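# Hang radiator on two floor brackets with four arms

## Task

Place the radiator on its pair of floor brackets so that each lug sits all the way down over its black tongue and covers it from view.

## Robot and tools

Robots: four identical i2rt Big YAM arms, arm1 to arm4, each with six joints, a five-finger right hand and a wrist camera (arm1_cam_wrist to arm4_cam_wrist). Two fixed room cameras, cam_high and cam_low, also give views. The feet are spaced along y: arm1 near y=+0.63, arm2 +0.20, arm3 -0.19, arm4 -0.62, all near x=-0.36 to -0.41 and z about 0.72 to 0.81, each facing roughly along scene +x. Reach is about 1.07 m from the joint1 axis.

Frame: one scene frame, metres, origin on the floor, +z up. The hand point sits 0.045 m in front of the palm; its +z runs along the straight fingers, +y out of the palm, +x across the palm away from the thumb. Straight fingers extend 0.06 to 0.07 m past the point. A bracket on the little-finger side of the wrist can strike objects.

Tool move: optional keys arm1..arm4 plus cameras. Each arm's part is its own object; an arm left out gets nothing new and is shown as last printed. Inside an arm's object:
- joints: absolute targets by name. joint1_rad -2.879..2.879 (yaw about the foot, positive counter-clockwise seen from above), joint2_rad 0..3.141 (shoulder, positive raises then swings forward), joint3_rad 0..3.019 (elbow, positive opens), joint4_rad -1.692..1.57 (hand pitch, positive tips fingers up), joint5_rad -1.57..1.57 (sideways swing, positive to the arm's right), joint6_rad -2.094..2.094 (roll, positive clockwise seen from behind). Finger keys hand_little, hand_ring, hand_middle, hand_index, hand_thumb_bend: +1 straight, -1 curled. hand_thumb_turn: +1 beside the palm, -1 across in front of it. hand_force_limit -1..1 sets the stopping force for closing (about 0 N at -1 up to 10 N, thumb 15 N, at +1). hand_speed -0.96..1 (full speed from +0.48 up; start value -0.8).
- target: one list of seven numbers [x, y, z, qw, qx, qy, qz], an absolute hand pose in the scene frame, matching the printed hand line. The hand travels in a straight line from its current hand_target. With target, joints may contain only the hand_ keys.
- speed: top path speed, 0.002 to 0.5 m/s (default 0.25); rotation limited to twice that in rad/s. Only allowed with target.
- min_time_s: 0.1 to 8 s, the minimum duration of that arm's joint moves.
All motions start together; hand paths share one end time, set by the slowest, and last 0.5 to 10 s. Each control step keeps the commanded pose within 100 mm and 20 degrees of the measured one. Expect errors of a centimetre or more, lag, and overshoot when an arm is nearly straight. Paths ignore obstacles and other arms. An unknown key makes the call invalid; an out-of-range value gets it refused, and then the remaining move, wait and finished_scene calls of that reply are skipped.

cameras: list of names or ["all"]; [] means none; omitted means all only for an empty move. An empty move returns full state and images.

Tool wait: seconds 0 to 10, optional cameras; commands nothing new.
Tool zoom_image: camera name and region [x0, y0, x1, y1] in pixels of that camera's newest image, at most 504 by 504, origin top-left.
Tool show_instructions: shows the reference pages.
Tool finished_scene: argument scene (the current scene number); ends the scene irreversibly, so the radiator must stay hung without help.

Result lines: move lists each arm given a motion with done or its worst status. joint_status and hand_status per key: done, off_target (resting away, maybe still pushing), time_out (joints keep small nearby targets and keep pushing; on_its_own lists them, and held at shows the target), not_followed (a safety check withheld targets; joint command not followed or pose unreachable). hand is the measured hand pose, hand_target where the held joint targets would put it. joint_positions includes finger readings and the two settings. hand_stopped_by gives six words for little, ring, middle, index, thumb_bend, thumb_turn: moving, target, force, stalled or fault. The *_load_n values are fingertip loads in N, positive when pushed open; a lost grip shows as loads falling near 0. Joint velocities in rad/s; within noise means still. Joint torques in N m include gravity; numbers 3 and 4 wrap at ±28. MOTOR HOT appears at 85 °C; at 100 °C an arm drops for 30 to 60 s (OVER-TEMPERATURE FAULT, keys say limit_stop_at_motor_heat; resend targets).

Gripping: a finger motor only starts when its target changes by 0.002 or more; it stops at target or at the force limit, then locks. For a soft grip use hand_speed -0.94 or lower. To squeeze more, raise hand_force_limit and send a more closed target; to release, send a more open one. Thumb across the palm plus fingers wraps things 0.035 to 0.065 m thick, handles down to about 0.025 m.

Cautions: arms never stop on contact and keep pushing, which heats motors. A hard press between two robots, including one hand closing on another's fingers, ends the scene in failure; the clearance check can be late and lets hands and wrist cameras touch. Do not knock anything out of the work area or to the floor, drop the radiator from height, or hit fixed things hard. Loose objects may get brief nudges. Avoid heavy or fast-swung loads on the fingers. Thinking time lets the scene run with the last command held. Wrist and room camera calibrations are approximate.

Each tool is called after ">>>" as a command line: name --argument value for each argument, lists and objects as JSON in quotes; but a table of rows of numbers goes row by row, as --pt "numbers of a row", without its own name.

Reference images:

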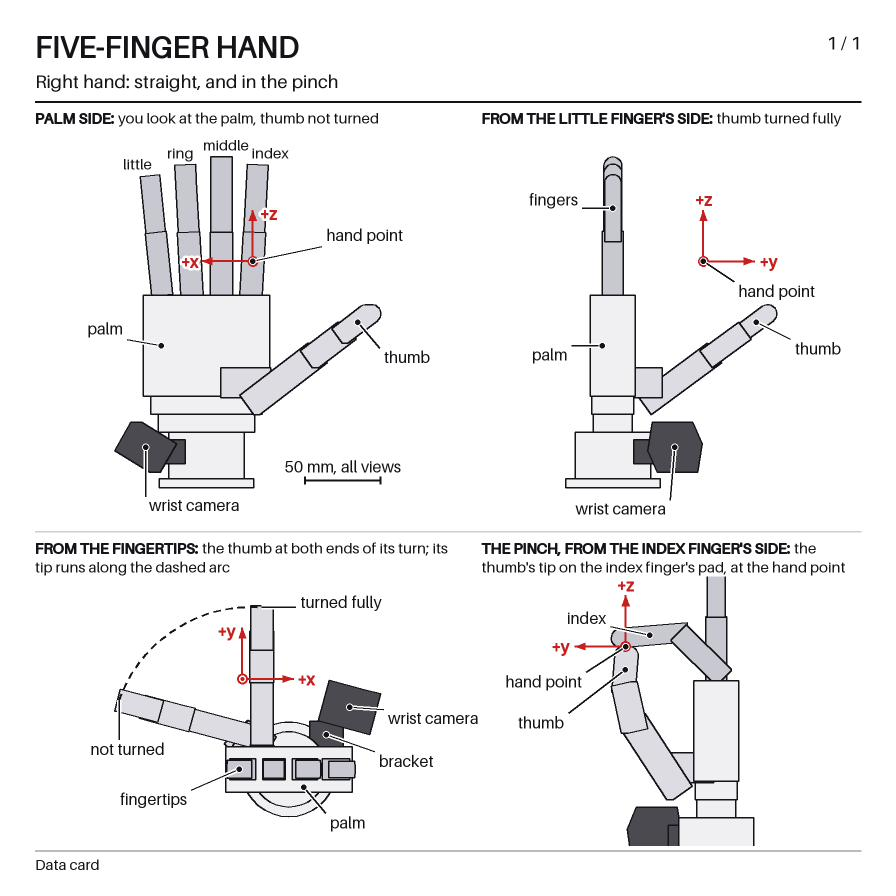

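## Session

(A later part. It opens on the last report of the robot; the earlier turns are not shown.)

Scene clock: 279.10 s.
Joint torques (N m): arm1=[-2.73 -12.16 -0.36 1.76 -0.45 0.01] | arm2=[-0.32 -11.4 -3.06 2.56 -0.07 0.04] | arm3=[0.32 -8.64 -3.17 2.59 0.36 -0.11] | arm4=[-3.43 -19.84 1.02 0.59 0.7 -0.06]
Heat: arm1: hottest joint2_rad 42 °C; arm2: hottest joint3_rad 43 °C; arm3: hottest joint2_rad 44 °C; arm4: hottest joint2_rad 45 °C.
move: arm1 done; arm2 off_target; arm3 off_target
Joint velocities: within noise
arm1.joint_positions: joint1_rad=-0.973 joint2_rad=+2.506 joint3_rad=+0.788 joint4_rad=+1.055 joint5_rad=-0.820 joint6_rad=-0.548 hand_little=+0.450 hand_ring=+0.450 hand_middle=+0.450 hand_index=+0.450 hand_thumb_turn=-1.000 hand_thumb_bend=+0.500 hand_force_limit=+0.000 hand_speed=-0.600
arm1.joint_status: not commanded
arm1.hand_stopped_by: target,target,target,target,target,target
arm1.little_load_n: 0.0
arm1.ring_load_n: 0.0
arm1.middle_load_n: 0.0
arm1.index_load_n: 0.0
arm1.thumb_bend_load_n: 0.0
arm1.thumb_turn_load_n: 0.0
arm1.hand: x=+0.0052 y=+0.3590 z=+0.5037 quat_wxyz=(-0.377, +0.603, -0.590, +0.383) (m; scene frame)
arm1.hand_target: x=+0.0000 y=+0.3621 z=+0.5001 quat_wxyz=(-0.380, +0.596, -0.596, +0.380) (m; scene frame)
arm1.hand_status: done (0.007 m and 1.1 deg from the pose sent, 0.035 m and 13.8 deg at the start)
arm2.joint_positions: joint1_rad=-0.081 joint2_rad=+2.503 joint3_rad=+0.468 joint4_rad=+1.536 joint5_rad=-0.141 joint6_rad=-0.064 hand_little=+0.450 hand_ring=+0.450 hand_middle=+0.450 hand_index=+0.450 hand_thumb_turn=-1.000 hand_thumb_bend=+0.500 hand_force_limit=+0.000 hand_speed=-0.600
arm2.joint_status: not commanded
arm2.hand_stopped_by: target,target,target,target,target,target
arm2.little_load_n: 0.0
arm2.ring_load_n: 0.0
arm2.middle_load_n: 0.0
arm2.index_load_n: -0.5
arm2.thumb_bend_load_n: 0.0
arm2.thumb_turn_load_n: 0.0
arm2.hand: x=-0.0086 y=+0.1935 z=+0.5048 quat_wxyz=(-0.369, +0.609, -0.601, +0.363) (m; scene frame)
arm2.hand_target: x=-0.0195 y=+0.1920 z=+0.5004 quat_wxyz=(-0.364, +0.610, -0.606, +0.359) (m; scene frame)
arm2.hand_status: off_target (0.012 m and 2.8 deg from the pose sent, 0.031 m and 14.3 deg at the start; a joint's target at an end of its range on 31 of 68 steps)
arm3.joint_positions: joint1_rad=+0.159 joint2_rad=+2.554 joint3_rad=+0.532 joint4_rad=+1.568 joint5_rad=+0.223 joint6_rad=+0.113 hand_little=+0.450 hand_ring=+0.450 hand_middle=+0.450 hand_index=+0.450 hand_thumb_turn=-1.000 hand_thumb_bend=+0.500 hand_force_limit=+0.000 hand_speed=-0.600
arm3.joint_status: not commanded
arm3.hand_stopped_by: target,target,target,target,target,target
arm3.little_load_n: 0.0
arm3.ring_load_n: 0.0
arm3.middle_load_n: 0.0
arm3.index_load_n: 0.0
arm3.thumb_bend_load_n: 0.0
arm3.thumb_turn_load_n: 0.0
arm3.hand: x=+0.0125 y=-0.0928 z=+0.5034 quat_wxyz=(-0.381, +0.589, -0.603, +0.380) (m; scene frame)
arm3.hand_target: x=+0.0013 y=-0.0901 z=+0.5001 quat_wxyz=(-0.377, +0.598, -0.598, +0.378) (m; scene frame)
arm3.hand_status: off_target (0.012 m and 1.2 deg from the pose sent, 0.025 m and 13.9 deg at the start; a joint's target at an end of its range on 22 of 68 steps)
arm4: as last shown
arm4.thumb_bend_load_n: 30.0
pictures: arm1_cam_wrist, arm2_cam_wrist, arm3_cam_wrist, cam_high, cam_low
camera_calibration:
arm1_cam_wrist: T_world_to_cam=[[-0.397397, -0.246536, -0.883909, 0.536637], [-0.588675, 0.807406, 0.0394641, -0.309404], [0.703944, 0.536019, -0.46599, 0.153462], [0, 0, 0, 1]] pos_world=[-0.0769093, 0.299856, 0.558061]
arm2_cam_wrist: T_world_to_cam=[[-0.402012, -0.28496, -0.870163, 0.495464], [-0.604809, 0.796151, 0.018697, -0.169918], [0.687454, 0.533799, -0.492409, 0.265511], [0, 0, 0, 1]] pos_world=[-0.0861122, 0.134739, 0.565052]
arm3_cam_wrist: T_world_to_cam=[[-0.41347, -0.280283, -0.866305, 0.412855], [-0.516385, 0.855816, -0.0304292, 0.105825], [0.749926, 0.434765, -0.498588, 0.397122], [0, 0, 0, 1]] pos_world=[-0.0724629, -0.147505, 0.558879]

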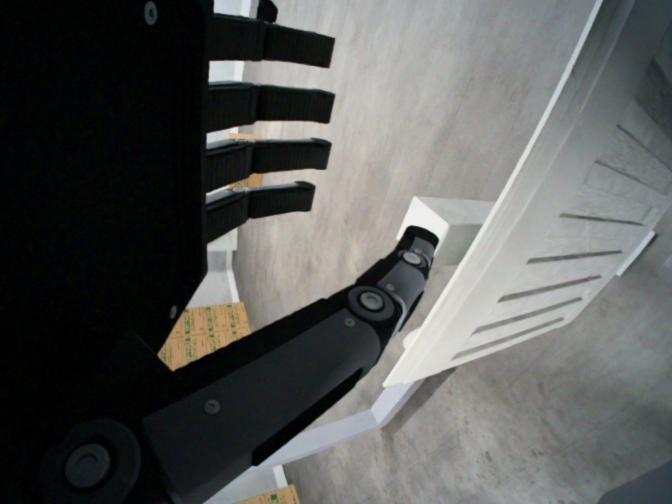

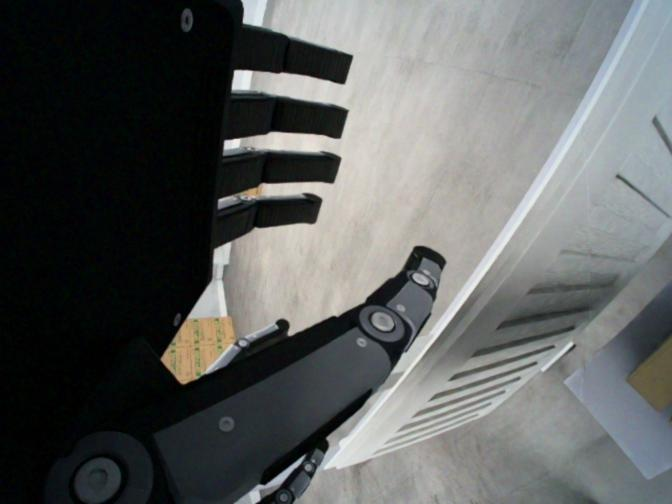

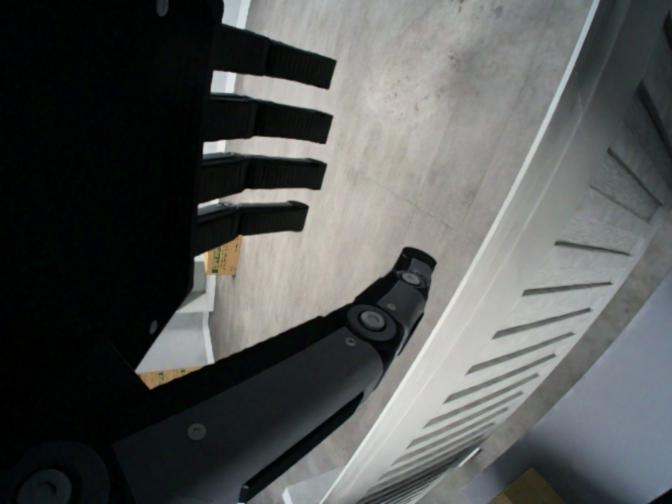

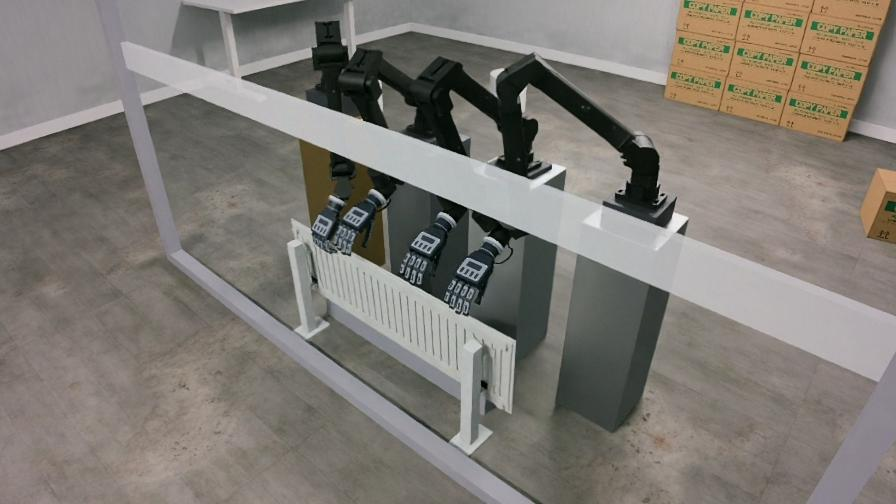

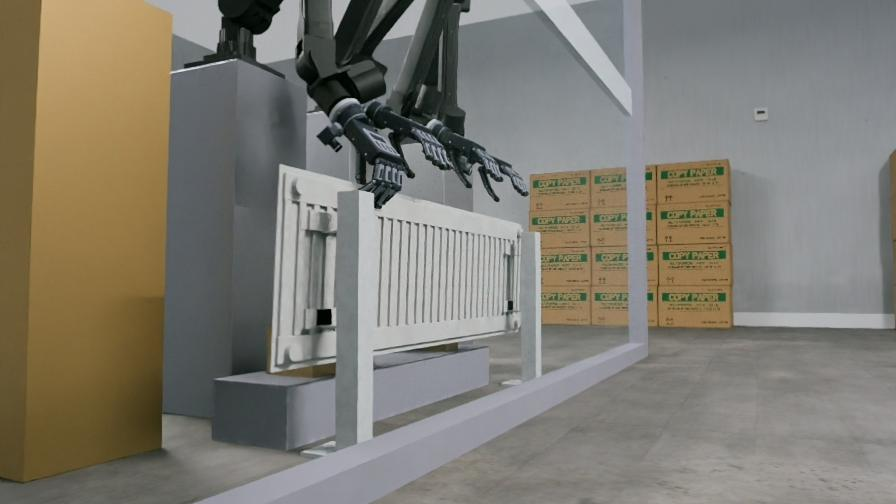

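>>> move --arm1 '{"target":[-0.004,0.364,0.465,-0.3374,0.6214,-0.6214,0.3374],"speed":0.06}' --arm2 '{"target":[-0.024,0.194,0.465,-0.3374,0.6214,-0.6214,0.3374],"speed":0.06}' --arm3 '{"target":[-0.004,-0.088,0.465,-0.3374,0.6214,-0.6214,0.3374],"speed":0.06}' --cameras '["cam_low","arm1_cam_wrist","arm2_cam_wrist","arm3_cam_wrist"]'

Scene clock: 283.13 s.
Joint torques (N m): arm1=[-1.38 -12.34 0.72 0.59 -0.17 -0.24] | arm2=[1.08 -11.52 -1.76 1.37 0.22 0.09] | arm3=[-0.38 -9.23 -1.43 1.31 0.07 0.13] | arm4=[-3.55 -19.72 1.03 0.61 0.7 -0.06]
Heat: arm1: hottest joint2_rad 42 °C; arm2: hottest joint3_rad 43 °C; arm3: hottest joint2_rad 44 °C; arm4: hottest joint2_rad 45 °C.
move: arm1 done; arm2 off_target; arm3 done
Joint velocities: within noise
arm1.joint_positions: joint1_rad=-0.952 joint2_rad=+2.522 joint3_rad=+0.826 joint4_rad=+0.910 joint5_rad=-0.723 joint6_rad=-0.600 hand_little=+0.450 hand_ring=+0.450 hand_middle=+0.450 hand_index=+0.450 hand_thumb_turn=-1.000 hand_thumb_bend=+0.500 hand_force_limit=+0.000 hand_speed=-0.600
arm1.joint_status: not commanded
arm1.hand_stopped_by: target,target,target,target,target,target
arm1.little_load_n: 0.0
arm1.ring_load_n: 0.0
arm1.middle_load_n: -0.5
arm1.index_load_n: 0.0
arm1.thumb_bend_load_n: 0.0
arm1.thumb_turn_load_n: 0.0
arm1.hand: x=-0.0033 y=+0.3581 z=+0.4730 quat_wxyz=(-0.339, +0.615, -0.623, +0.345) (m; scene frame)
arm1.hand_target: x=-0.0041 y=+0.3639 z=+0.4652 quat_wxyz=(-0.337, +0.621, -0.621, +0.338) (m; scene frame)
arm1.hand_status: done (0.010 m and 1.2 deg from the pose sent, 0.040 m and 8.1 deg at the start)
arm2.joint_positions: joint1_rad=-0.080 joint2_rad=+2.557 joint3_rad=+0.507 joint4_rad=+1.484 joint5_rad=-0.117 joint6_rad=-0.064 hand_little=+0.450 hand_ring=+0.450 hand_middle=+0.450 hand_index=+0.450 hand_thumb_turn=-1.000 hand_thumb_bend=+0.500 hand_force_limit=+0.000 hand_speed=-0.600
arm2.joint_status: not commanded
arm2.hand_stopped_by: target,target,target,target,target,target
arm2.little_load_n: 0.0
arm2.ring_load_n: 0.0
arm2.middle_load_n: 0.0
arm2.index_load_n: 0.0
arm2.thumb_bend_load_n: 0.0
arm2.thumb_turn_load_n: 0.0
arm2.hand: x=-0.0166 y=+0.1902 z=+0.4747 quat_wxyz=(-0.344, +0.615, -0.619, +0.347) (m; scene frame)
arm2.hand_target: x=-0.0242 y=+0.1939 z=+0.4653 quat_wxyz=(-0.337, +0.622, -0.621, +0.337) (m; scene frame)
arm2.hand_status: off_target (0.013 m and 1.5 deg from the pose sent, 0.043 m and 5.4 deg at the start)
arm3.joint_positions: joint1_rad=+0.159 joint2_rad=+2.554 joint3_rad=+0.564 joint4_rad=+1.406 joint5_rad=+0.210 joint6_rad=+0.121 hand_little=+0.450 hand_ring=+0.450 hand_middle=+0.450 hand_index=+0.450 hand_thumb_turn=-1.000 hand_thumb_bend=+0.500 hand_force_limit=+0.000 hand_speed=-0.600
arm3.joint_status: not commanded
arm3.hand_stopped_by: target,target,target,target,target,target
arm3.little_load_n: 0.0
arm3.ring_load_n: 0.0
arm3.middle_load_n: 0.0
arm3.index_load_n: 0.0
arm3.thumb_bend_load_n: 0.0
arm3.thumb_turn_load_n: 0.0
arm3.hand: x=+0.0000 y=-0.0925 z=+0.4713 quat_wxyz=(-0.339, +0.617, -0.620, +0.345) (m; scene frame)
arm3.hand_target: x=-0.0042 y=-0.0881 z=+0.4651 quat_wxyz=(-0.337, +0.621, -0.621, +0.337) (m; scene frame)
arm3.hand_status: done (0.009 m and 1.1 deg from the pose sent, 0.042 m and 8.3 deg at the start)
arm4: as last shown
arm4.little_load_n: 0.0
pictures: arm1_cam_wrist, arm2_cam_wrist, arm3_cam_wrist, cam_low
camera_calibration:
arm1_cam_wrist: T_world_to_cam=[[-0.511351, -0.222605, -0.83004, 0.47141], [-0.55706, 0.821326, 0.122912, -0.356779], [0.654373, 0.525233, -0.543991, 0.186225], [0, 0, 0, 1]] pos_world=[-0.0795519, 0.300158, 0.536446]
arm2_cam_wrist: T_world_to_cam=[[-0.466011, -0.278291, -0.839874, 0.44837], [-0.585704, 0.808513, 0.0570834, -0.191801], [0.663163, 0.518518, -0.539772, 0.282948], [0, 0, 0, 1]] pos_world=[-0.0910336, 0.133137, 0.54025]
arm3_cam_wrist: T_world_to_cam=[[-0.517577, -0.29809, -0.802033, 0.348023], [-0.524153, 0.851344, 0.0218349, 0.0729982], [0.676298, 0.431689, -0.59688, 0.436417], [0, 0, 0, 1]] pos_world=[-0.0767573, -0.146801, 0.538021]

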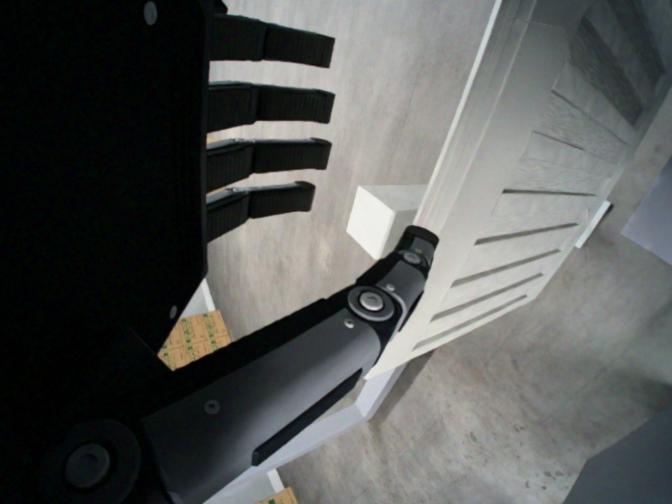

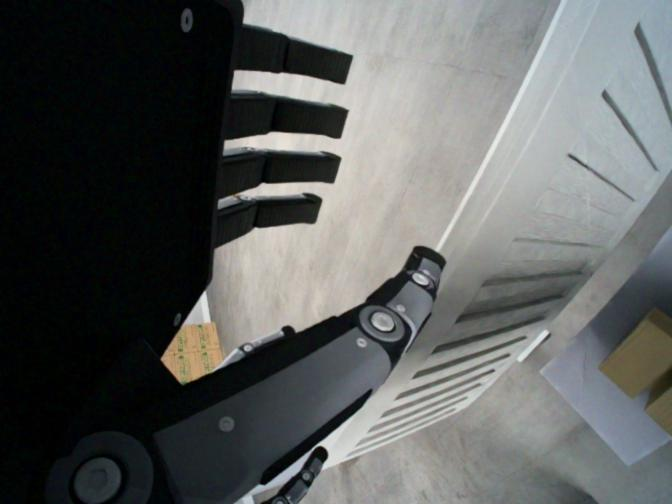

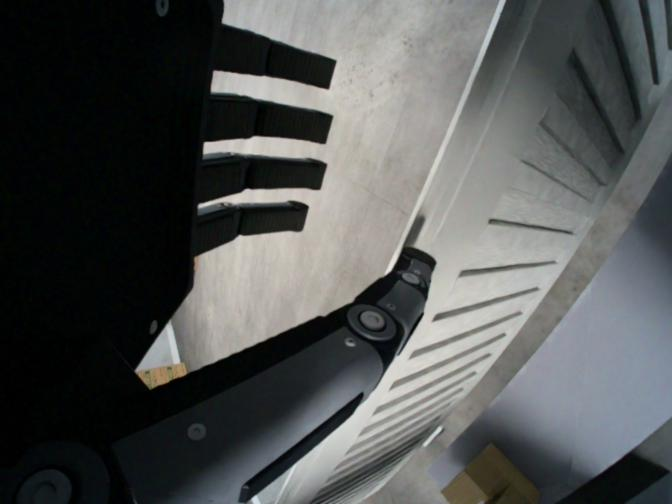

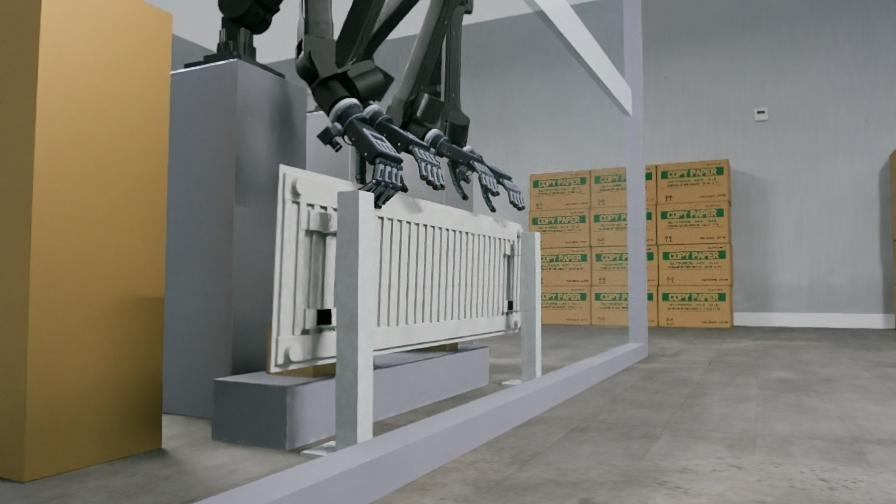

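>>> move --arm1 '{"target":[-0.006,0.366,0.400,-0.3374,0.6214,-0.6214,0.3374],"speed":0.05}' --arm2 '{"target":[-0.031,0.195,0.400,-0.3374,0.6214,-0.6214,0.3374],"speed":0.05}' --arm3 '{"target":[-0.007,-0.085,0.400,-0.3374,0.6214,-0.6214,0.3374],"speed":0.05}' --cameras '["cam_low","cam_high","arm1_cam_wrist","arm2_cam_wrist","arm3_cam_wrist"]'

Scene clock: 285.70 s.
Joint torques (N m): arm1=[-1.44 -11.22 0.91 1.25 0.1 -0.27] | arm2=[0.56 -11.81 -2.51 2.39 0.21 0] | arm3=[0.32 -9.17 -1.95 2.39 0.37 0.09] | arm4=[-3.31 -19.78 1.03 0.61 0.71 -0.06]
Heat: arm1: hottest joint2_rad 42 °C; arm2: hottest joint3_rad 43 °C; arm3: hottest joint2_rad 44 °C; arm4: hottest joint2_rad 46 °C.
move: arm1 off_target; arm2 done; arm3 done
Joint velocities: within noise
arm1.joint_positions: joint1_rad=-0.952 joint2_rad=+2.693 joint3_rad=+0.938 joint4_rad=+0.960 joint5_rad=-0.732 joint6_rad=-0.602 hand_little=+0.450 hand_ring=+0.450 hand_middle=+0.450 hand_index=+0.450 hand_thumb_turn=-1.000 hand_thumb_bend=+0.500 hand_force_limit=+0.000 hand_speed=-0.600
arm1.joint_status: not commanded
arm1.hand_stopped_by: target,target,target,target,target,target
arm1.little_load_n: 0.0
arm1.ring_load_n: 0.0
arm1.middle_load_n: 0.0
arm1.index_load_n: -0.5
arm1.thumb_bend_load_n: 0.0
arm1.thumb_turn_load_n: 0.0
arm1.hand: x=-0.0035 y=+0.3607 z=+0.4147 quat_wxyz=(-0.342, +0.616, -0.622, +0.341) (m; scene frame)
arm1.hand_target: x=-0.0064 y=+0.3662 z=+0.4006 quat_wxyz=(-0.337, +0.621, -0.621, +0.337) (m; scene frame)
arm1.hand_status: off_target (0.016 m and 1.0 deg from the pose sent, 0.073 m and 1.1 deg at the start)
arm2.joint_positions: joint1_rad=-0.078 joint2_rad=+2.776 joint3_rad=+0.639 joint4_rad=+1.536 joint5_rad=-0.116 joint6_rad=-0.064 hand_little=+0.450 hand_ring=+0.450 hand_middle=+0.450 hand_index=+0.450 hand_thumb_turn=-1.000 hand_thumb_bend=+0.500 hand_force_limit=+0.000 hand_speed=-0.600
arm2.joint_status: not commanded
arm2.hand_stopped_by: target,target,target,target,target,target
arm2.little_load_n: 0.0
arm2.ring_load_n: 0.0
arm2.middle_load_n: 0.0
arm2.index_load_n: 0.0
arm2.thumb_bend_load_n: 0.0
arm2.thumb_turn_load_n: 0.0
arm2.hand: x=-0.0269 y=+0.1916 z=+0.4044 quat_wxyz=(-0.335, +0.621, -0.625, +0.335) (m; scene frame)
arm2.hand_target: x=-0.0310 y=+0.1949 z=+0.4001 quat_wxyz=(-0.335, +0.623, -0.623, +0.334) (m; scene frame)
arm2.hand_status: done (0.007 m and 0.6 deg from the pose sent, 0.076 m and 1.5 deg at the start; a joint's target at an end of its range on 26 of 57 steps)
arm3.joint_positions: joint1_rad=+0.164 joint2_rad=+2.762 joint3_rad=+0.700 joint4_rad=+1.454 joint5_rad=+0.210 joint6_rad=+0.128 hand_little=+0.450 hand_ring=+0.450 hand_middle=+0.450 hand_index=+0.450 hand_thumb_turn=-1.000 hand_thumb_bend=+0.500 hand_force_limit=+0.000 hand_speed=-0.600
arm3.joint_status: not commanded
arm3.hand_stopped_by: target,target,target,target,target,target
arm3.little_load_n: 0.0
arm3.ring_load_n: 0.0
arm3.middle_load_n: 0.0
arm3.index_load_n: 0.0
arm3.thumb_bend_load_n: 0.0
arm3.thumb_turn_load_n: 0.0
arm3.hand: x=-0.0052 y=-0.0909 z=+0.4027 quat_wxyz=(-0.332, +0.622, -0.624, +0.338) (m; scene frame)
arm3.hand_target: x=-0.0070 y=-0.0850 z=+0.4001 quat_wxyz=(-0.337, +0.622, -0.621, +0.337) (m; scene frame)
arm3.hand_status: done (0.007 m and 0.7 deg from the pose sent, 0.072 m and 1.1 deg at the start)
arm4: as last shown
arm4.little_load_n: 0.5
pictures: arm1_cam_wrist, arm2_cam_wrist, arm3_cam_wrist, cam_high, cam_low
camera_calibration:
arm1_cam_wrist: T_world_to_cam=[[-0.509808, -0.219278, -0.831873, 0.423033], [-0.563089, 0.816114, 0.129961, -0.352945], [0.650406, 0.534674, -0.539534, 0.148023], [0, 0, 0, 1]] pos_world=[-0.0793487, 0.301661, 0.477642]
arm2_cam_wrist: T_world_to_cam=[[-0.494701, -0.275073, -0.824382, 0.377291], [-0.584082, 0.807642, 0.081012, -0.204478], [0.643522, 0.521583, -0.560206, 0.258228], [0, 0, 0, 1]] pos_world=[-0.0989609, 0.13424, 0.472258]
arm3_cam_wrist: T_world_to_cam=[[-0.535963, -0.298917, -0.789552, 0.285594], [-0.524398, 0.8508, 0.0338674, 0.0656017], [0.661627, 0.432191, -0.612749, 0.404585], [0, 0, 0, 1]] pos_world=[-0.0802153, -0.145303, 0.471178]

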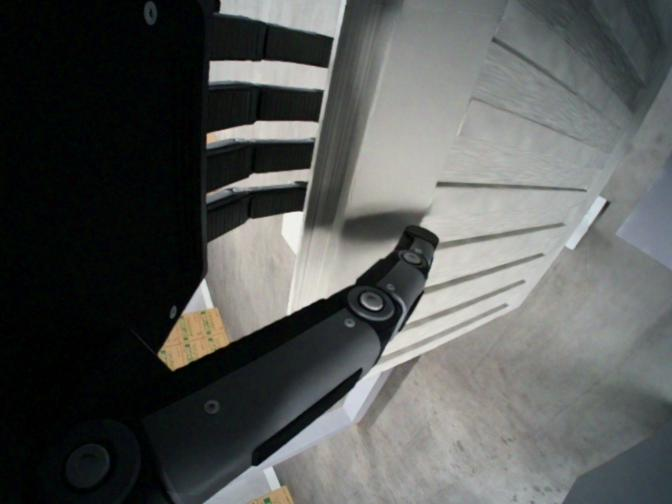

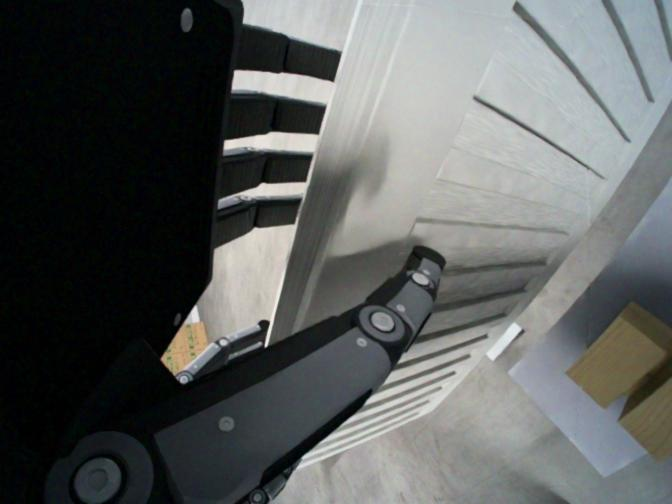

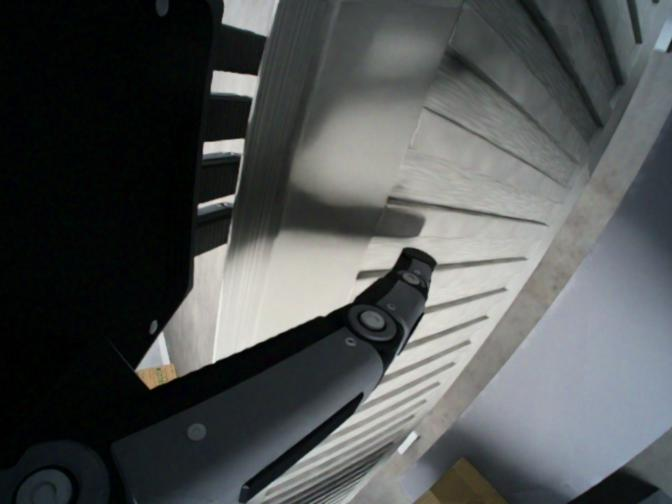

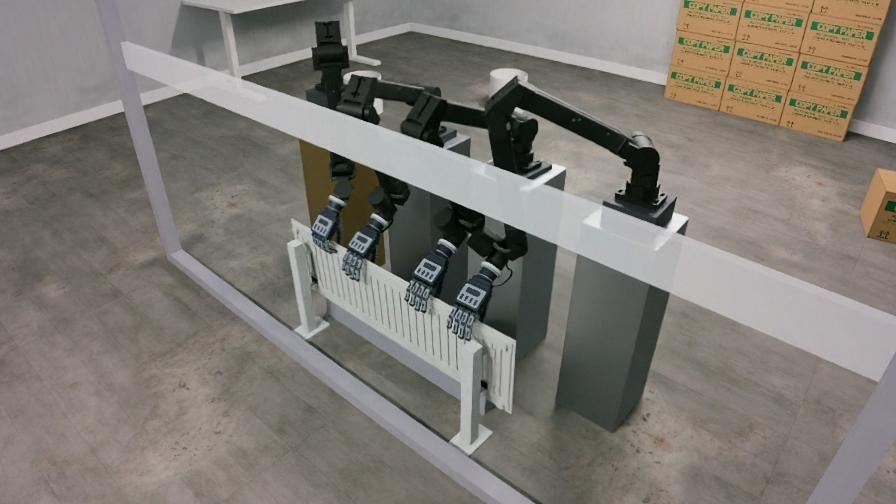

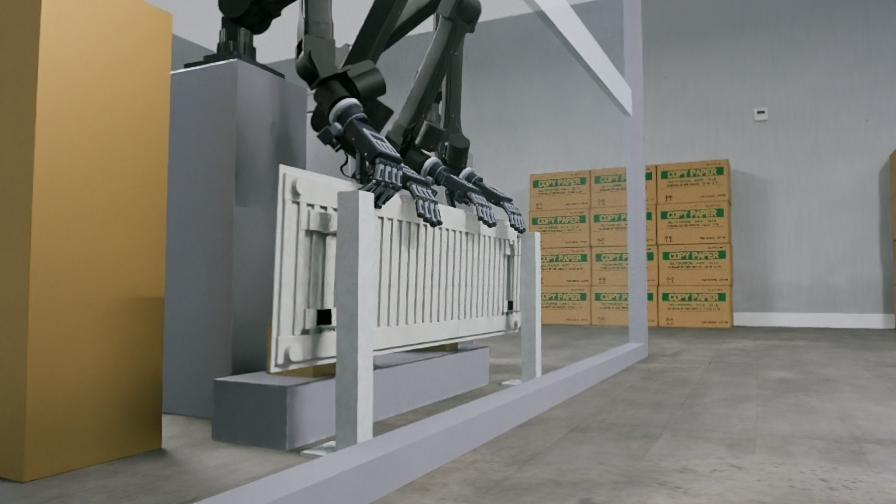

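>>> move --arm1 '{"target":[-0.007,0.366,0.392,-0.3374,0.6214,-0.6214,0.3374],"speed":0.05}' --arm2 '{"joints":{"hand_speed":-0.92,"hand_force_limit":-0.75,"hand_little":-0.5,"hand_ring":-0.5,"hand_middle":-0.5,"hand_index":-0.5}}' --arm3 '{"joints":{"hand_speed":-0.92,"hand_force_limit":-0.75,"hand_little":-0.5,"hand_ring":-0.5,"hand_middle":-0.5,"hand_index":-0.5}}' --cameras '[]'

>>> move --arm1 '{"joints":{"hand_speed":-0.92,"hand_force_limit":-0.75,"hand_little":-0.5,"hand_ring":-0.5,"hand_middle":-0.5,"hand_index":-0.5}}' --arm2 '{"joints":{"hand_speed":-0.9,"hand_force_limit":0.7,"hand_thumb_bend":-0.8}}' --arm3 '{"joints":{"hand_speed":-0.9,"hand_force_limit":0.7,"hand_thumb_bend":-0.8}}' --cameras '["arm1_cam_wrist","arm2_cam_wrist","arm3_cam_wrist"]'

Scene clock: 290.43 s.
Joint torques (N m): arm1=[-1.67 -12.86 -0.08 1.17 -0.32 -0.24] | arm2=[-0.03 -11.69 -2.93 2.35 0.18 0.09] | arm3=[0.26 -9.11 -2.47 2.36 0.29 0.09] | arm4=[-3.31 -19.78 1.02 0.61 0.71 -0.06]
Heat: arm1: hottest joint2_rad 42 °C; arm2: hottest joint3_rad 43 °C; arm3: hottest joint2_rad 43 °C; arm4: hottest joint2_rad 46 °C.
move: arm1 done; arm2 off_target; arm3 off_target
Joint velocities: within noise
arm1.joint_positions: joint1_rad=-0.952 joint2_rad=+2.737 joint3_rad=+0.967 joint4_rad=+0.968 joint5_rad=-0.722 joint6_rad=-0.606 hand_little=+0.450 hand_ring=+0.450 hand_middle=+0.450 hand_index=+0.450 hand_thumb_turn=-1.000 hand_thumb_bend=+0.500 hand_force_limit=+0.000 hand_speed=-0.600
arm1.joint_status: not commanded
arm1.hand_stopped_by: target,target,target,target,target,target
arm1.little_load_n: 0.0
arm1.ring_load_n: 0.0
arm1.middle_load_n: 0.0
arm1.index_load_n: 0.0
arm1.thumb_bend_load_n: 0.0
arm1.thumb_turn_load_n: 0.0
arm1.hand: x=-0.0063 y=+0.3617 z=+0.3974 quat_wxyz=(-0.338, +0.616, -0.625, +0.339) (m; scene frame)
arm1.hand_target: x=-0.0072 y=+0.3661 z=+0.3921 quat_wxyz=(-0.337, +0.621, -0.621, +0.337) (m; scene frame)
arm1.hand_status: done (0.007 m and 0.7 deg from the pose sent, 0.024 m and 1.0 deg at the start)
arm2.joint_positions: joint1_rad=-0.078 joint2_rad=+2.776 joint3_rad=+0.643 joint4_rad=+1.538 joint5_rad=-0.116 joint6_rad=-0.064 hand_little=-0.080 hand_ring=-0.028 hand_middle=+0.017 hand_index=-0.005 hand_thumb_turn=-1.000 hand_thumb_bend=+0.500 hand_force_limit=-0.750 hand_speed=-0.920
arm2.joint_status: hand_little off_target (ended at -0.080, target -0.500); hand_ring off_target (ended at -0.028, target -0.500); hand_middle off_target (ended at +0.017, target -0.500); hand_index off_target (ended at -0.005, target -0.500); the others done
arm2.hand_stopped_by: force,force,force,force,target,target
arm2.little_load_n: 0.5
arm2.ring_load_n: 0.0
arm2.middle_load_n: 0.0
arm2.index_load_n: 0.0
arm2.thumb_bend_load_n: 0.0
arm2.thumb_turn_load_n: 0.0
arm2.hand: x=-0.0242 y=+0.1914 z=+0.4047 quat_wxyz=(-0.336, +0.620, -0.624, +0.337) (m; scene frame)
arm2.hand_target: x=-0.0309 y=+0.1949 z=+0.4001 quat_wxyz=(-0.335, +0.623, -0.623, +0.334) (m; scene frame)
arm2.hand_status: not commanded
arm3.joint_positions: joint1_rad=+0.164 joint2_rad=+2.762 joint3_rad=+0.708 joint4_rad=+1.457 joint5_rad=+0.213 joint6_rad=+0.129 hand_little=-0.200 hand_ring=-0.133 hand_middle=-0.043 hand_index=-0.140 hand_thumb_turn=-1.000 hand_thumb_bend=+0.500 hand_force_limit=-0.750 hand_speed=-0.920
arm3.joint_status: hand_little off_target (ended at -0.200, target -0.500); hand_ring off_target (ended at -0.133, target -0.500); hand_middle off_target (ended at -0.043, target -0.500); hand_index off_target (ended at -0.140, target -0.500); the others done
arm3.hand_stopped_by: force,force,force,force,target,target
arm3.little_load_n: 1.5
arm3.ring_load_n: 0.0
arm3.middle_load_n: 0.0
arm3.index_load_n: 0.5
arm3.thumb_bend_load_n: 0.0
arm3.thumb_turn_load_n: 0.0
arm3.hand: x=-0.0006 y=-0.0902 z=+0.4034 quat_wxyz=(-0.335, +0.619, -0.623, +0.341) (m; scene frame)
arm3.hand_target: x=-0.0070 y=-0.0850 z=+0.4001 quat_wxyz=(-0.337, +0.622, -0.621, +0.337) (m; scene frame)
arm3.hand_status: not commanded
arm4: as last shown
arm4.index_load_n: 20.0
pictures: none
No camera images: "cameras" was empty.

Scene clock: 295.87 s.
Joint torques (N m): arm1=[-1.61 -12.86 -0.16 1.17 -0.31 -0.25] | arm2=[0.62 -11.93 -2.97 2.41 0.21 0.24] | arm3=[0.09 -9.29 -2.54 2.33 0.3 0.1] | arm4=[-3.49 -19.66 1.02 0.61 0.71 -0.06]
Heat: arm1: hottest joint2_rad 42 °C; arm2: hottest joint3_rad 43 °C; arm3: hottest joint2_rad 43 °C; arm4: hottest joint2_rad 46 °C.
move: arm1 off_target; arm2 off_target; arm3 off_target
Joint velocities: within noise
arm1.joint_positions: joint1_rad=-0.952 joint2_rad=+2.737 joint3_rad=+0.968 joint4_rad=+0.968 joint5_rad=-0.722 joint6_rad=-0.606 hand_little=-0.192 hand_ring=-0.125 hand_middle=-0.080 hand_index=-0.110 hand_thumb_turn=-1.000 hand_thumb_bend=+0.500 hand_force_limit=-0.750 hand_speed=-0.920
arm1.joint_status: hand_little off_target (ended at -0.192, target -0.500); hand_ring off_target (ended at -0.125, target -0.500); hand_middle off_target (ended at -0.080, target -0.500); hand_index off_target (ended at -0.110, target -0.500); the others done
arm1.hand_stopped_by: force,force,force,force,target,target
arm1.little_load_n: 1.0
arm1.ring_load_n: 0.0
arm1.middle_load_n: 0.0
arm1.index_load_n: 0.0
arm1.thumb_bend_load_n: 0.5
arm1.thumb_turn_load_n: 0.0
arm1.hand: x=-0.0059 y=+0.3615 z=+0.3974 quat_wxyz=(-0.338, +0.617, -0.625, +0.339) (m; scene frame)
arm1.hand_target: x=-0.0071 y=+0.3661 z=+0.3921 quat_wxyz=(-0.337, +0.621, -0.621, +0.337) (m; scene frame)
arm1.hand_status: not commanded
arm2.joint_positions: joint1_rad=-0.077 joint2_rad=+2.778 joint3_rad=+0.643 joint4_rad=+1.538 joint5_rad=-0.116 joint6_rad=-0.079 hand_little=-0.080 hand_ring=-0.028 hand_middle=+0.017 hand_index=-0.005 hand_thumb_turn=-1.000 hand_thumb_bend=+0.065 hand_force_limit=+0.700 hand_speed=-0.900
arm2.joint_status: hand_thumb_bend off_target (ended at +0.065, target -0.800); the others done
arm2.hand_stopped_by: force,force,force,force,force,target
arm2.little_load_n: 5.0
arm2.ring_load_n: 3.5
arm2.middle_load_n: 0.0
arm2.index_load_n: 2.5
arm2.thumb_bend_load_n: 12.0
arm2.thumb_turn_load_n: 1.5
arm2.hand: x=-0.0254 y=+0.1909 z=+0.4035 quat_wxyz=(-0.333, +0.625, -0.619, +0.338) (m; scene frame)
arm2.hand_target: x=-0.0308 y=+0.1949 z=+0.4002 quat_wxyz=(-0.335, +0.623, -0.623, +0.334) (m; scene frame)
arm2.hand_status: not commanded
arm3.joint_positions: joint1_rad=+0.164 joint2_rad=+2.762 joint3_rad=+0.708 joint4_rad=+1.457 joint5_rad=+0.213 joint6_rad=+0.129 hand_little=-0.200 hand_ring=-0.133 hand_middle=-0.043 hand_index=-0.139 hand_thumb_turn=-1.000 hand_thumb_bend=+0.288 hand_force_limit=+0.700 hand_speed=-0.900
arm3.joint_status: hand_thumb_bend off_target (ended at +0.288, target -0.800); the others done
arm3.hand_stopped_by: force,force,force,force,force,target
arm3.little_load_n: 3.5
arm3.ring_load_n: 0.5
arm3.middle_load_n: 0.0
arm3.index_load_n: 3.5
arm3.thumb_bend_load_n: 12.5
arm3.thumb_turn_load_n: 0.5
arm3.hand: x=-0.0006 y=-0.0902 z=+0.4034 quat_wxyz=(-0.335, +0.619, -0.623, +0.341) (m; scene frame)
arm3.hand_target: x=-0.0070 y=-0.0850 z=+0.4001 quat_wxyz=(-0.337, +0.621, -0.621, +0.337) (m; scene frame)
arm3.hand_status: not commanded
arm4: as last shown
arm4.little_load_n: 0.0
arm4.index_load_n: 19.5
pictures: arm1_cam_wrist, arm2_cam_wrist, arm3_cam_wrist
camera_calibration:
arm1_cam_wrist: T_world_to_cam=[[-0.5192, -0.218461, -0.82626, 0.405031], [-0.558095, 0.818855, 0.134189, -0.355295], [0.647272, 0.530803, -0.547071, 0.144231], [0, 0, 0, 1]] pos_world=[-0.0813532, 0.30286, 0.461243]
arm2_cam_wrist: T_world_to_cam=[[-0.488641, -0.290776, -0.822605, 0.379457], [-0.592054, 0.803039, 0.0678302, -0.196919], [0.64086, 0.520171, -0.564553, 0.259032], [0, 0, 0, 1]] pos_world=[-0.0971715, 0.13373, 0.471738]
arm3_cam_wrist: T_world_to_cam=[[-0.528465, -0.296274, -0.795579, 0.291553], [-0.522752, 0.851958, 0.0299701, 0.0690342], [0.66892, 0.431729, -0.605108, 0.398552], [0, 0, 0, 1]] pos_world=[-0.0764356, -0.144501, 0.471051]

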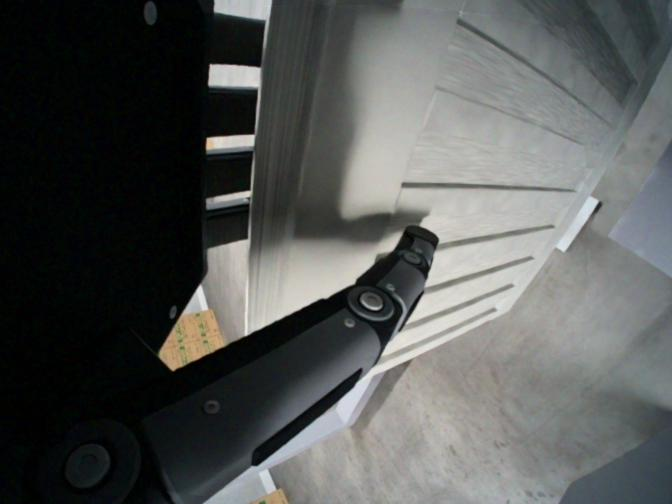

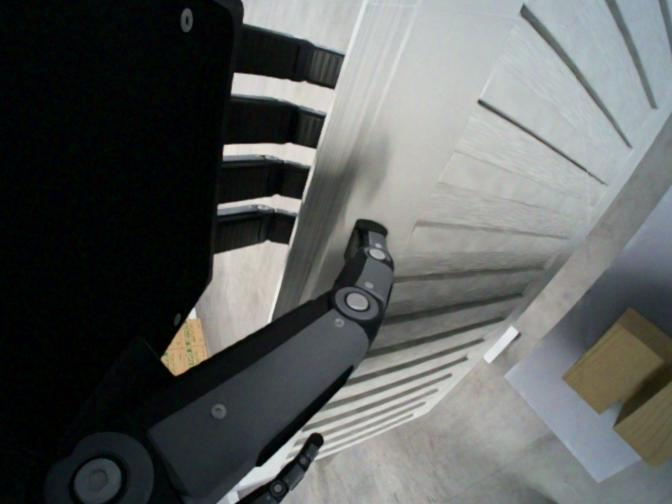

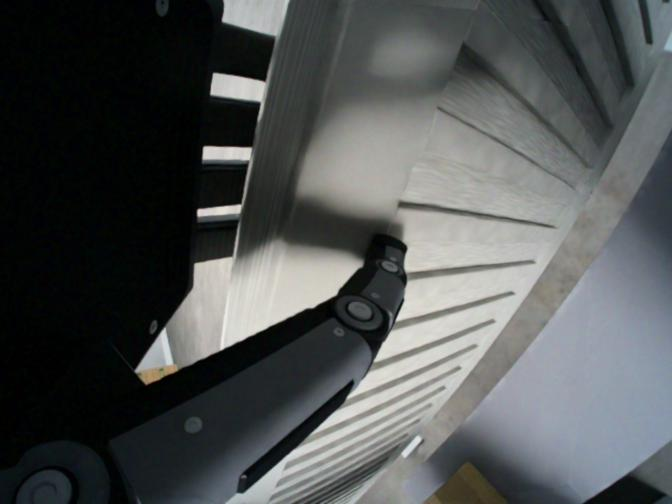

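>>> move --arm1 '{"joints":{"hand_speed":-0.9,"hand_force_limit":0.7,"hand_thumb_bend":-0.8}}' --arm2 '{"joints":{"hand_speed":-0.92,"hand_force_limit":0.0,"hand_little":-0.6,"hand_ring":-0.6,"hand_middle":-0.6,"hand_index":-0.6}}' --arm3 '{"joints":{"hand_speed":-0.92,"hand_force_limit":0.0,"hand_little":-0.6,"hand_ring":-0.6,"hand_middle":-0.6,"hand_index":-0.6}}' --arm4 '{"target":[0.010,-0.245,0.418,-0.2706,0.6533,-0.6533,0.2706],"speed":0.03}' --cameras '[]'

>>> move --arm1 '{"joints":{"hand_speed":-0.92,"hand_force_limit":0.0,"hand_little":-0.6,"hand_ring":-0.6,"hand_middle":-0.6,"hand_index":-0.6}}' --arm4 '{"joints":{"hand_speed":-0.7,"hand_little":0.45,"hand_ring":0.45,"hand_middle":0.45,"hand_index":0.45,"hand_thumb_bend":0.6}}' --cameras '["arm4_cam_wrist","cam_low"]'

Scene clock: 302.70 s.
Joint torques (N m): arm1=[-1.49 -12.81 -0.17 1.16 -0.31 -0.11] | arm2=[0.79 -11.69 -2.93 2.51 0.18 0.23] | arm3=[0.32 -9.23 -2.47 2.32 0.29 0.1] | arm4=[-1.67 -17.08 0.47 1.72 1.07 0.12]
Heat: arm1: hottest joint2_rad 41 °C; arm2: hottest joint3_rad 43 °C; arm3: hottest joint2_rad 43 °C; arm4: hottest joint2_rad 46 °C.
move: arm1 off_target; arm2 off_target; arm3 off_target; arm4 done
Joint velocities: within noise
arm1.joint_positions: joint1_rad=-0.952 joint2_rad=+2.738 joint3_rad=+0.968 joint4_rad=+0.968 joint5_rad=-0.722 joint6_rad=-0.618 hand_little=-0.192 hand_ring=-0.125 hand_middle=-0.080 hand_index=-0.110 hand_thumb_turn=-1.000 hand_thumb_bend=+0.258 hand_force_limit=+0.700 hand_speed=-0.900
arm1.joint_status: hand_thumb_bend off_target (ended at +0.258, target -0.800); the others done
arm1.hand_stopped_by: force,force,force,force,force,target
arm1.little_load_n: 3.0
arm1.ring_load_n: 1.5
arm1.middle_load_n: 0.0
arm1.index_load_n: 2.5
arm1.thumb_bend_load_n: 13.0
arm1.thumb_turn_load_n: 2.0
arm1.hand: x=-0.0062 y=+0.3609 z=+0.3970 quat_wxyz=(-0.336, +0.620, -0.621, +0.341) (m; scene frame)
arm1.hand_target: x=-0.0070 y=+0.3659 z=+0.3921 quat_wxyz=(-0.337, +0.621, -0.621, +0.338) (m; scene frame)
arm1.hand_status: not commanded
arm2.joint_positions: joint1_rad=-0.077 joint2_rad=+2.779 joint3_rad=+0.643 joint4_rad=+1.538 joint5_rad=-0.116 joint6_rad=-0.079 hand_little=-0.085 hand_ring=-0.033 hand_middle=-0.009 hand_index=-0.011 hand_thumb_turn=-1.000 hand_thumb_bend=+0.066 hand_force_limit=+0.000 hand_speed=-0.920
arm2.joint_status: hand_little off_target (ended at -0.085, target -0.600); hand_ring off_target (ended at -0.033, target -0.600); hand_middle off_target (ended at -0.009, target -0.600); hand_index off_target (ended at -0.011, target -0.600); the others done
arm2.hand_stopped_by: force,force,force,force,force,target
arm2.little_load_n: 5.0
arm2.ring_load_n: 4.5
arm2.middle_load_n: 8.5
arm2.index_load_n: 3.5
arm2.thumb_bend_load_n: 13.0
arm2.thumb_turn_load_n: 1.5
arm2.hand: x=-0.0254 y=+0.1909 z=+0.4034 quat_wxyz=(-0.333, +0.625, -0.619, +0.338) (m; scene frame)
arm2.hand_target: x=-0.0310 y=+0.1949 z=+0.4001 quat_wxyz=(-0.335, +0.623, -0.623, +0.334) (m; scene frame)
arm2.hand_status: not commanded
arm3.joint_positions: joint1_rad=+0.164 joint2_rad=+2.762 joint3_rad=+0.708 joint4_rad=+1.457 joint5_rad=+0.213 joint6_rad=+0.128 hand_little=-0.206 hand_ring=-0.145 hand_middle=-0.114 hand_index=-0.145 hand_thumb_turn=-1.000 hand_thumb_bend=+0.289 hand_force_limit=+0.000 hand_speed=-0.920
arm3.joint_status: hand_little off_target (ended at -0.206, target -0.600); hand_ring off_target (ended at -0.145, target -0.600); hand_middle off_target (ended at -0.114, target -0.600); hand_index off_target (ended at -0.145, target -0.600); the others done
arm3.hand_stopped_by: force,force,force,force,force,target
arm3.little_load_n: 4.0
arm3.ring_load_n: 5.0
arm3.middle_load_n: 7.0
arm3.index_load_n: 4.0
arm3.thumb_bend_load_n: 14.0
arm3.thumb_turn_load_n: 0.5
arm3.hand: x=-0.0006 y=-0.0902 z=+0.4033 quat_wxyz=(-0.335, +0.619, -0.623, +0.341) (m; scene frame)
arm3.hand_target: x=-0.0070 y=-0.0850 z=+0.4001 quat_wxyz=(-0.337, +0.622, -0.621, +0.337) (m; scene frame)
arm3.hand_status: not commanded
arm4.joint_positions: joint1_rad=+0.936 joint2_rad=+2.683 joint3_rad=+1.135 joint4_rad=+0.507 joint5_rad=+0.579 joint6_rad=+0.745 hand_little=-0.357 hand_ring=-0.179 hand_middle=-0.095 hand_index=-0.266 hand_thumb_turn=-0.999 hand_thumb_bend=+0.380 hand_force_limit=+0.000 hand_speed=-0.920
arm4.joint_status: not commanded
arm4.hand_stopped_by: force,force,force,force,force,target
arm4.little_load_n: 0.5
arm4.ring_load_n: 0.0
arm4.middle_load_n: 0.0
arm4.index_load_n: 19.5
arm4.thumb_bend_load_n: 30.0
arm4.thumb_turn_load_n: 4.5
arm4.hand: x=+0.0054 y=-0.2477 z=+0.4133 quat_wxyz=(-0.261, +0.659, -0.654, +0.266) (m; scene frame)
arm4.hand_target: x=+0.0100 y=-0.2449 z=+0.4181 quat_wxyz=(-0.271, +0.653, -0.653, +0.271) (m; scene frame)
arm4.hand_status: done (0.007 m and 1.4 deg from the pose sent, 0.008 m and 1.6 deg at the start)
pictures: none
No camera images: "cameras" was empty.

Scene clock: 304.17 s.
Joint torques (N m): arm1=[-1.61 -12.75 -0.17 1.17 -0.29 -0.11] | arm2=[0.5 -12.1 -2.97 2.5 0.2 0.19] | arm3=[0.03 -9.17 -2.47 2.29 0.3 0.1] | arm4=[-1.9 -17.08 0.62 1.4 0.61 0.09]
Heat: arm1: hottest joint2_rad 41 °C; arm2: hottest joint3_rad 43 °C; arm3: hottest joint2_rad 43 °C; arm4: hottest joint2_rad 46 °C.
move: arm1 off_target; arm4 done
Joint velocities: within noise
arm1.joint_positions: joint1_rad=-0.952 joint2_rad=+2.738 joint3_rad=+0.968 joint4_rad=+0.968 joint5_rad=-0.722 joint6_rad=-0.618 hand_little=-0.205 hand_ring=-0.137 hand_middle=-0.100 hand_index=-0.116 hand_thumb_turn=-1.000 hand_thumb_bend=+0.258 hand_force_limit=+0.000 hand_speed=-0.920
arm1.joint_status: hand_little off_target (ended at -0.205, target -0.600); hand_ring off_target (ended at -0.137, target -0.600); hand_middle off_target (ended at -0.100, target -0.600); hand_index off_target (ended at -0.116, target -0.600); the others done
arm1.hand_stopped_by: force,force,force,force,force,target
arm1.little_load_n: 6.0
arm1.ring_load_n: 7.5
arm1.middle_load_n: 8.0
arm1.index_load_n: 2.5
arm1.thumb_bend_load_n: 15.0
arm1.thumb_turn_load_n: 2.0
arm1.hand: x=-0.0062 y=+0.3613 z=+0.3968 quat_wxyz=(-0.336, +0.620, -0.621, +0.341) (m; scene frame)
arm1.hand_target: x=-0.0070 y=+0.3659 z=+0.3921 quat_wxyz=(-0.337, +0.621, -0.621, +0.337) (m; scene frame)
arm1.hand_status: not commanded
arm2, arm3: as last shown
arm2.little_load_n: 5.5
arm3.thumb_turn_load_n: 1.0
arm4.joint_positions: joint1_rad=+0.940 joint2_rad=+2.683 joint3_rad=+1.133 joint4_rad=+0.516 joint5_rad=+0.590 joint6_rad=+0.747 hand_little=+0.450 hand_ring=+0.450 hand_middle=+0.450 hand_index=+0.450 hand_thumb_turn=-1.000 hand_thumb_bend=+0.600 hand_force_limit=+0.000 hand_speed=-0.700
arm4.joint_status: all done
arm4.hand_stopped_by: target,target,target,target,target,target
arm4.little_load_n: 0.0
arm4.ring_load_n: 0.0
arm4.middle_load_n: 0.0
arm4.index_load_n: 0.0
arm4.thumb_bend_load_n: 0.0
arm4.thumb_turn_load_n: 0.0
arm4.hand: x=+0.0060 y=-0.2475 z=+0.4145 quat_wxyz=(-0.264, +0.656, -0.654, +0.270) (m; scene frame)
arm4.hand_target: x=+0.0100 y=-0.2451 z=+0.4181 quat_wxyz=(-0.270, +0.653, -0.653, +0.271) (m; scene frame)
arm4.hand_status: not commanded
pictures: arm4_cam_wrist, cam_low
camera_calibration:
arm4_cam_wrist: T_world_to_cam=[[-0.670247, -0.269267, -0.691567, 0.228558], [-0.509234, 0.844735, 0.164631, 0.14685], [0.539861, 0.462513, -0.703301, 0.521226], [0, 0, 0, 1]] pos_world=[-0.0534188, -0.30358, 0.500466]

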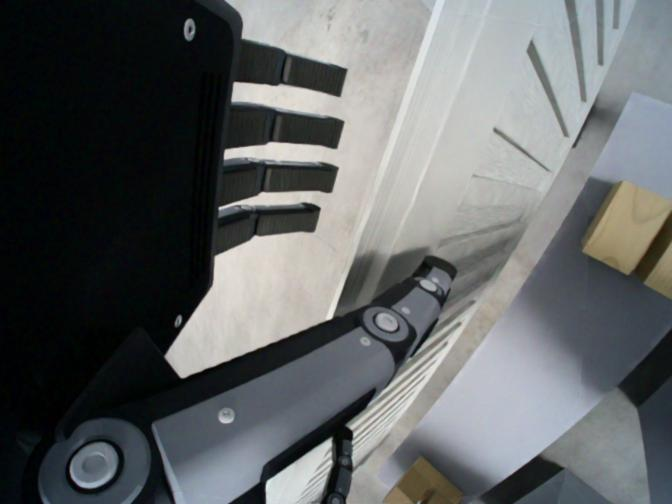

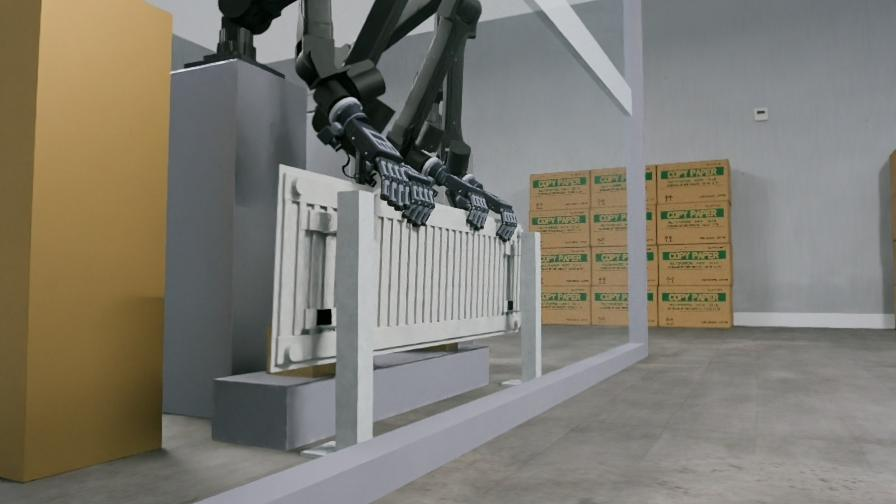

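>>> move --arm4 '{"target":[-0.009,-0.243,0.402,-0.3642,0.6061,-0.6061,0.3642],"speed":0.05,"joints":{"hand_speed":-0.7,"hand_thumb_bend":0.5}}' --cameras '["arm4_cam_wrist","cam_low"]'

Scene clock: 308.27 s.
Joint torques (N m): arm1=[-1.67 -12.92 -0.18 1.14 -0.29 -0.11] | arm2=[0.67 -12.57 -2.93 2.3 0.2 0.23] | arm3=[0.21 -9.23 -2.54 2.33 0.31 0.09] | arm4=[-0.91 -13.51 0.42 1.65 0.72 -0.01]
Heat: arm1: hottest joint2_rad 41 °C; arm2: hottest joint3_rad 43 °C; arm3: hottest joint2_rad 42 °C; arm4: hottest joint2_rad 46 °C.
move: arm4 off_target
Joint velocities: within noise
arm1, arm2, arm3: as last shown
arm1.ring_load_n: 7.0
arm1.middle_load_n: 8.5
arm1.index_load_n: 3.0
arm2.ring_load_n: 4.0
arm2.index_load_n: 4.0
arm2.thumb_turn_load_n: 2.0
arm3.middle_load_n: 6.5
arm3.thumb_bend_load_n: 14.5
arm3.thumb_turn_load_n: 0.5
arm4.joint_positions: joint1_rad=+1.064 joint2_rad=+2.814 joint3_rad=+1.133 joint4_rad=+0.879 joint5_rad=+0.867 joint6_rad=+0.699 hand_little=+0.450 hand_ring=+0.450 hand_middle=+0.450 hand_index=+0.450 hand_thumb_turn=-1.000 hand_thumb_bend=+0.501 hand_force_limit=+0.000 hand_speed=-0.700
arm4.joint_status: all done
arm4.hand_stopped_by: target,target,target,target,target,target
arm4.little_load_n: 0.0
arm4.ring_load_n: 0.0
arm4.middle_load_n: 0.0
arm4.index_load_n: 0.0
arm4.thumb_bend_load_n: 0.0
arm4.thumb_turn_load_n: 0.0
arm4.hand: x=-0.0001 y=-0.2358 z=+0.4163 quat_wxyz=(-0.370, +0.597, -0.614, +0.361) (m; scene frame)
arm4.hand_target: x=-0.0090 y=-0.2432 z=+0.4026 quat_wxyz=(-0.364, +0.606, -0.606, +0.364) (m; scene frame)
arm4.hand_status: off_target (0.018 m and 1.6 deg from the pose sent, 0.020 m and 17.7 deg at the start)
pictures: arm4_cam_wrist, cam_low
camera_calibration:
arm4_cam_wrist: T_world_to_cam=[[-0.427608, -0.236951, -0.872356, 0.311727], [-0.525961, 0.850083, 0.0269127, 0.192155], [0.735198, 0.470334, -0.488129, 0.43275], [0, 0, 0, 1]] pos_world=[-0.0837938, -0.293021, 0.478004]

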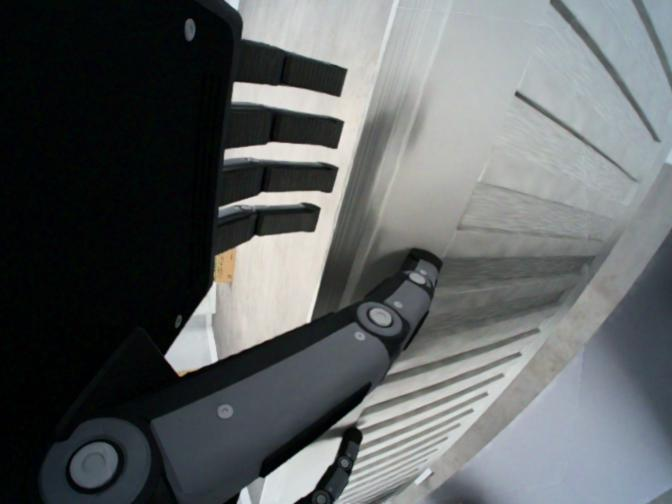

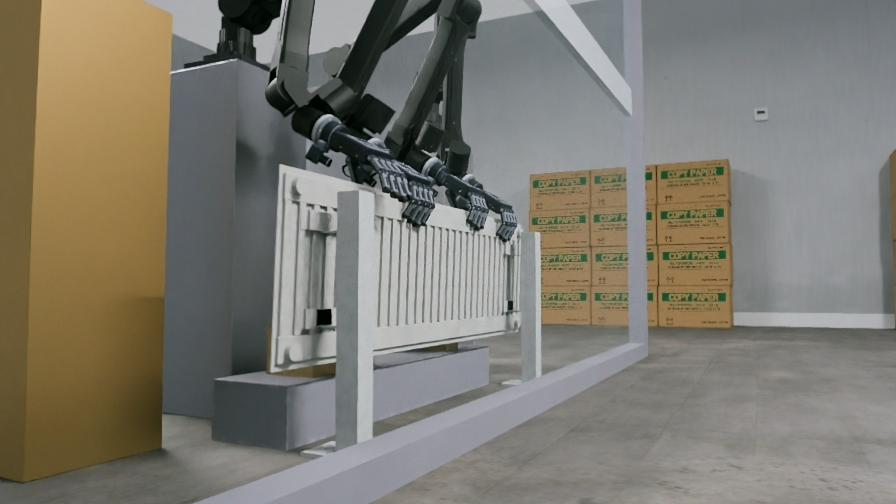

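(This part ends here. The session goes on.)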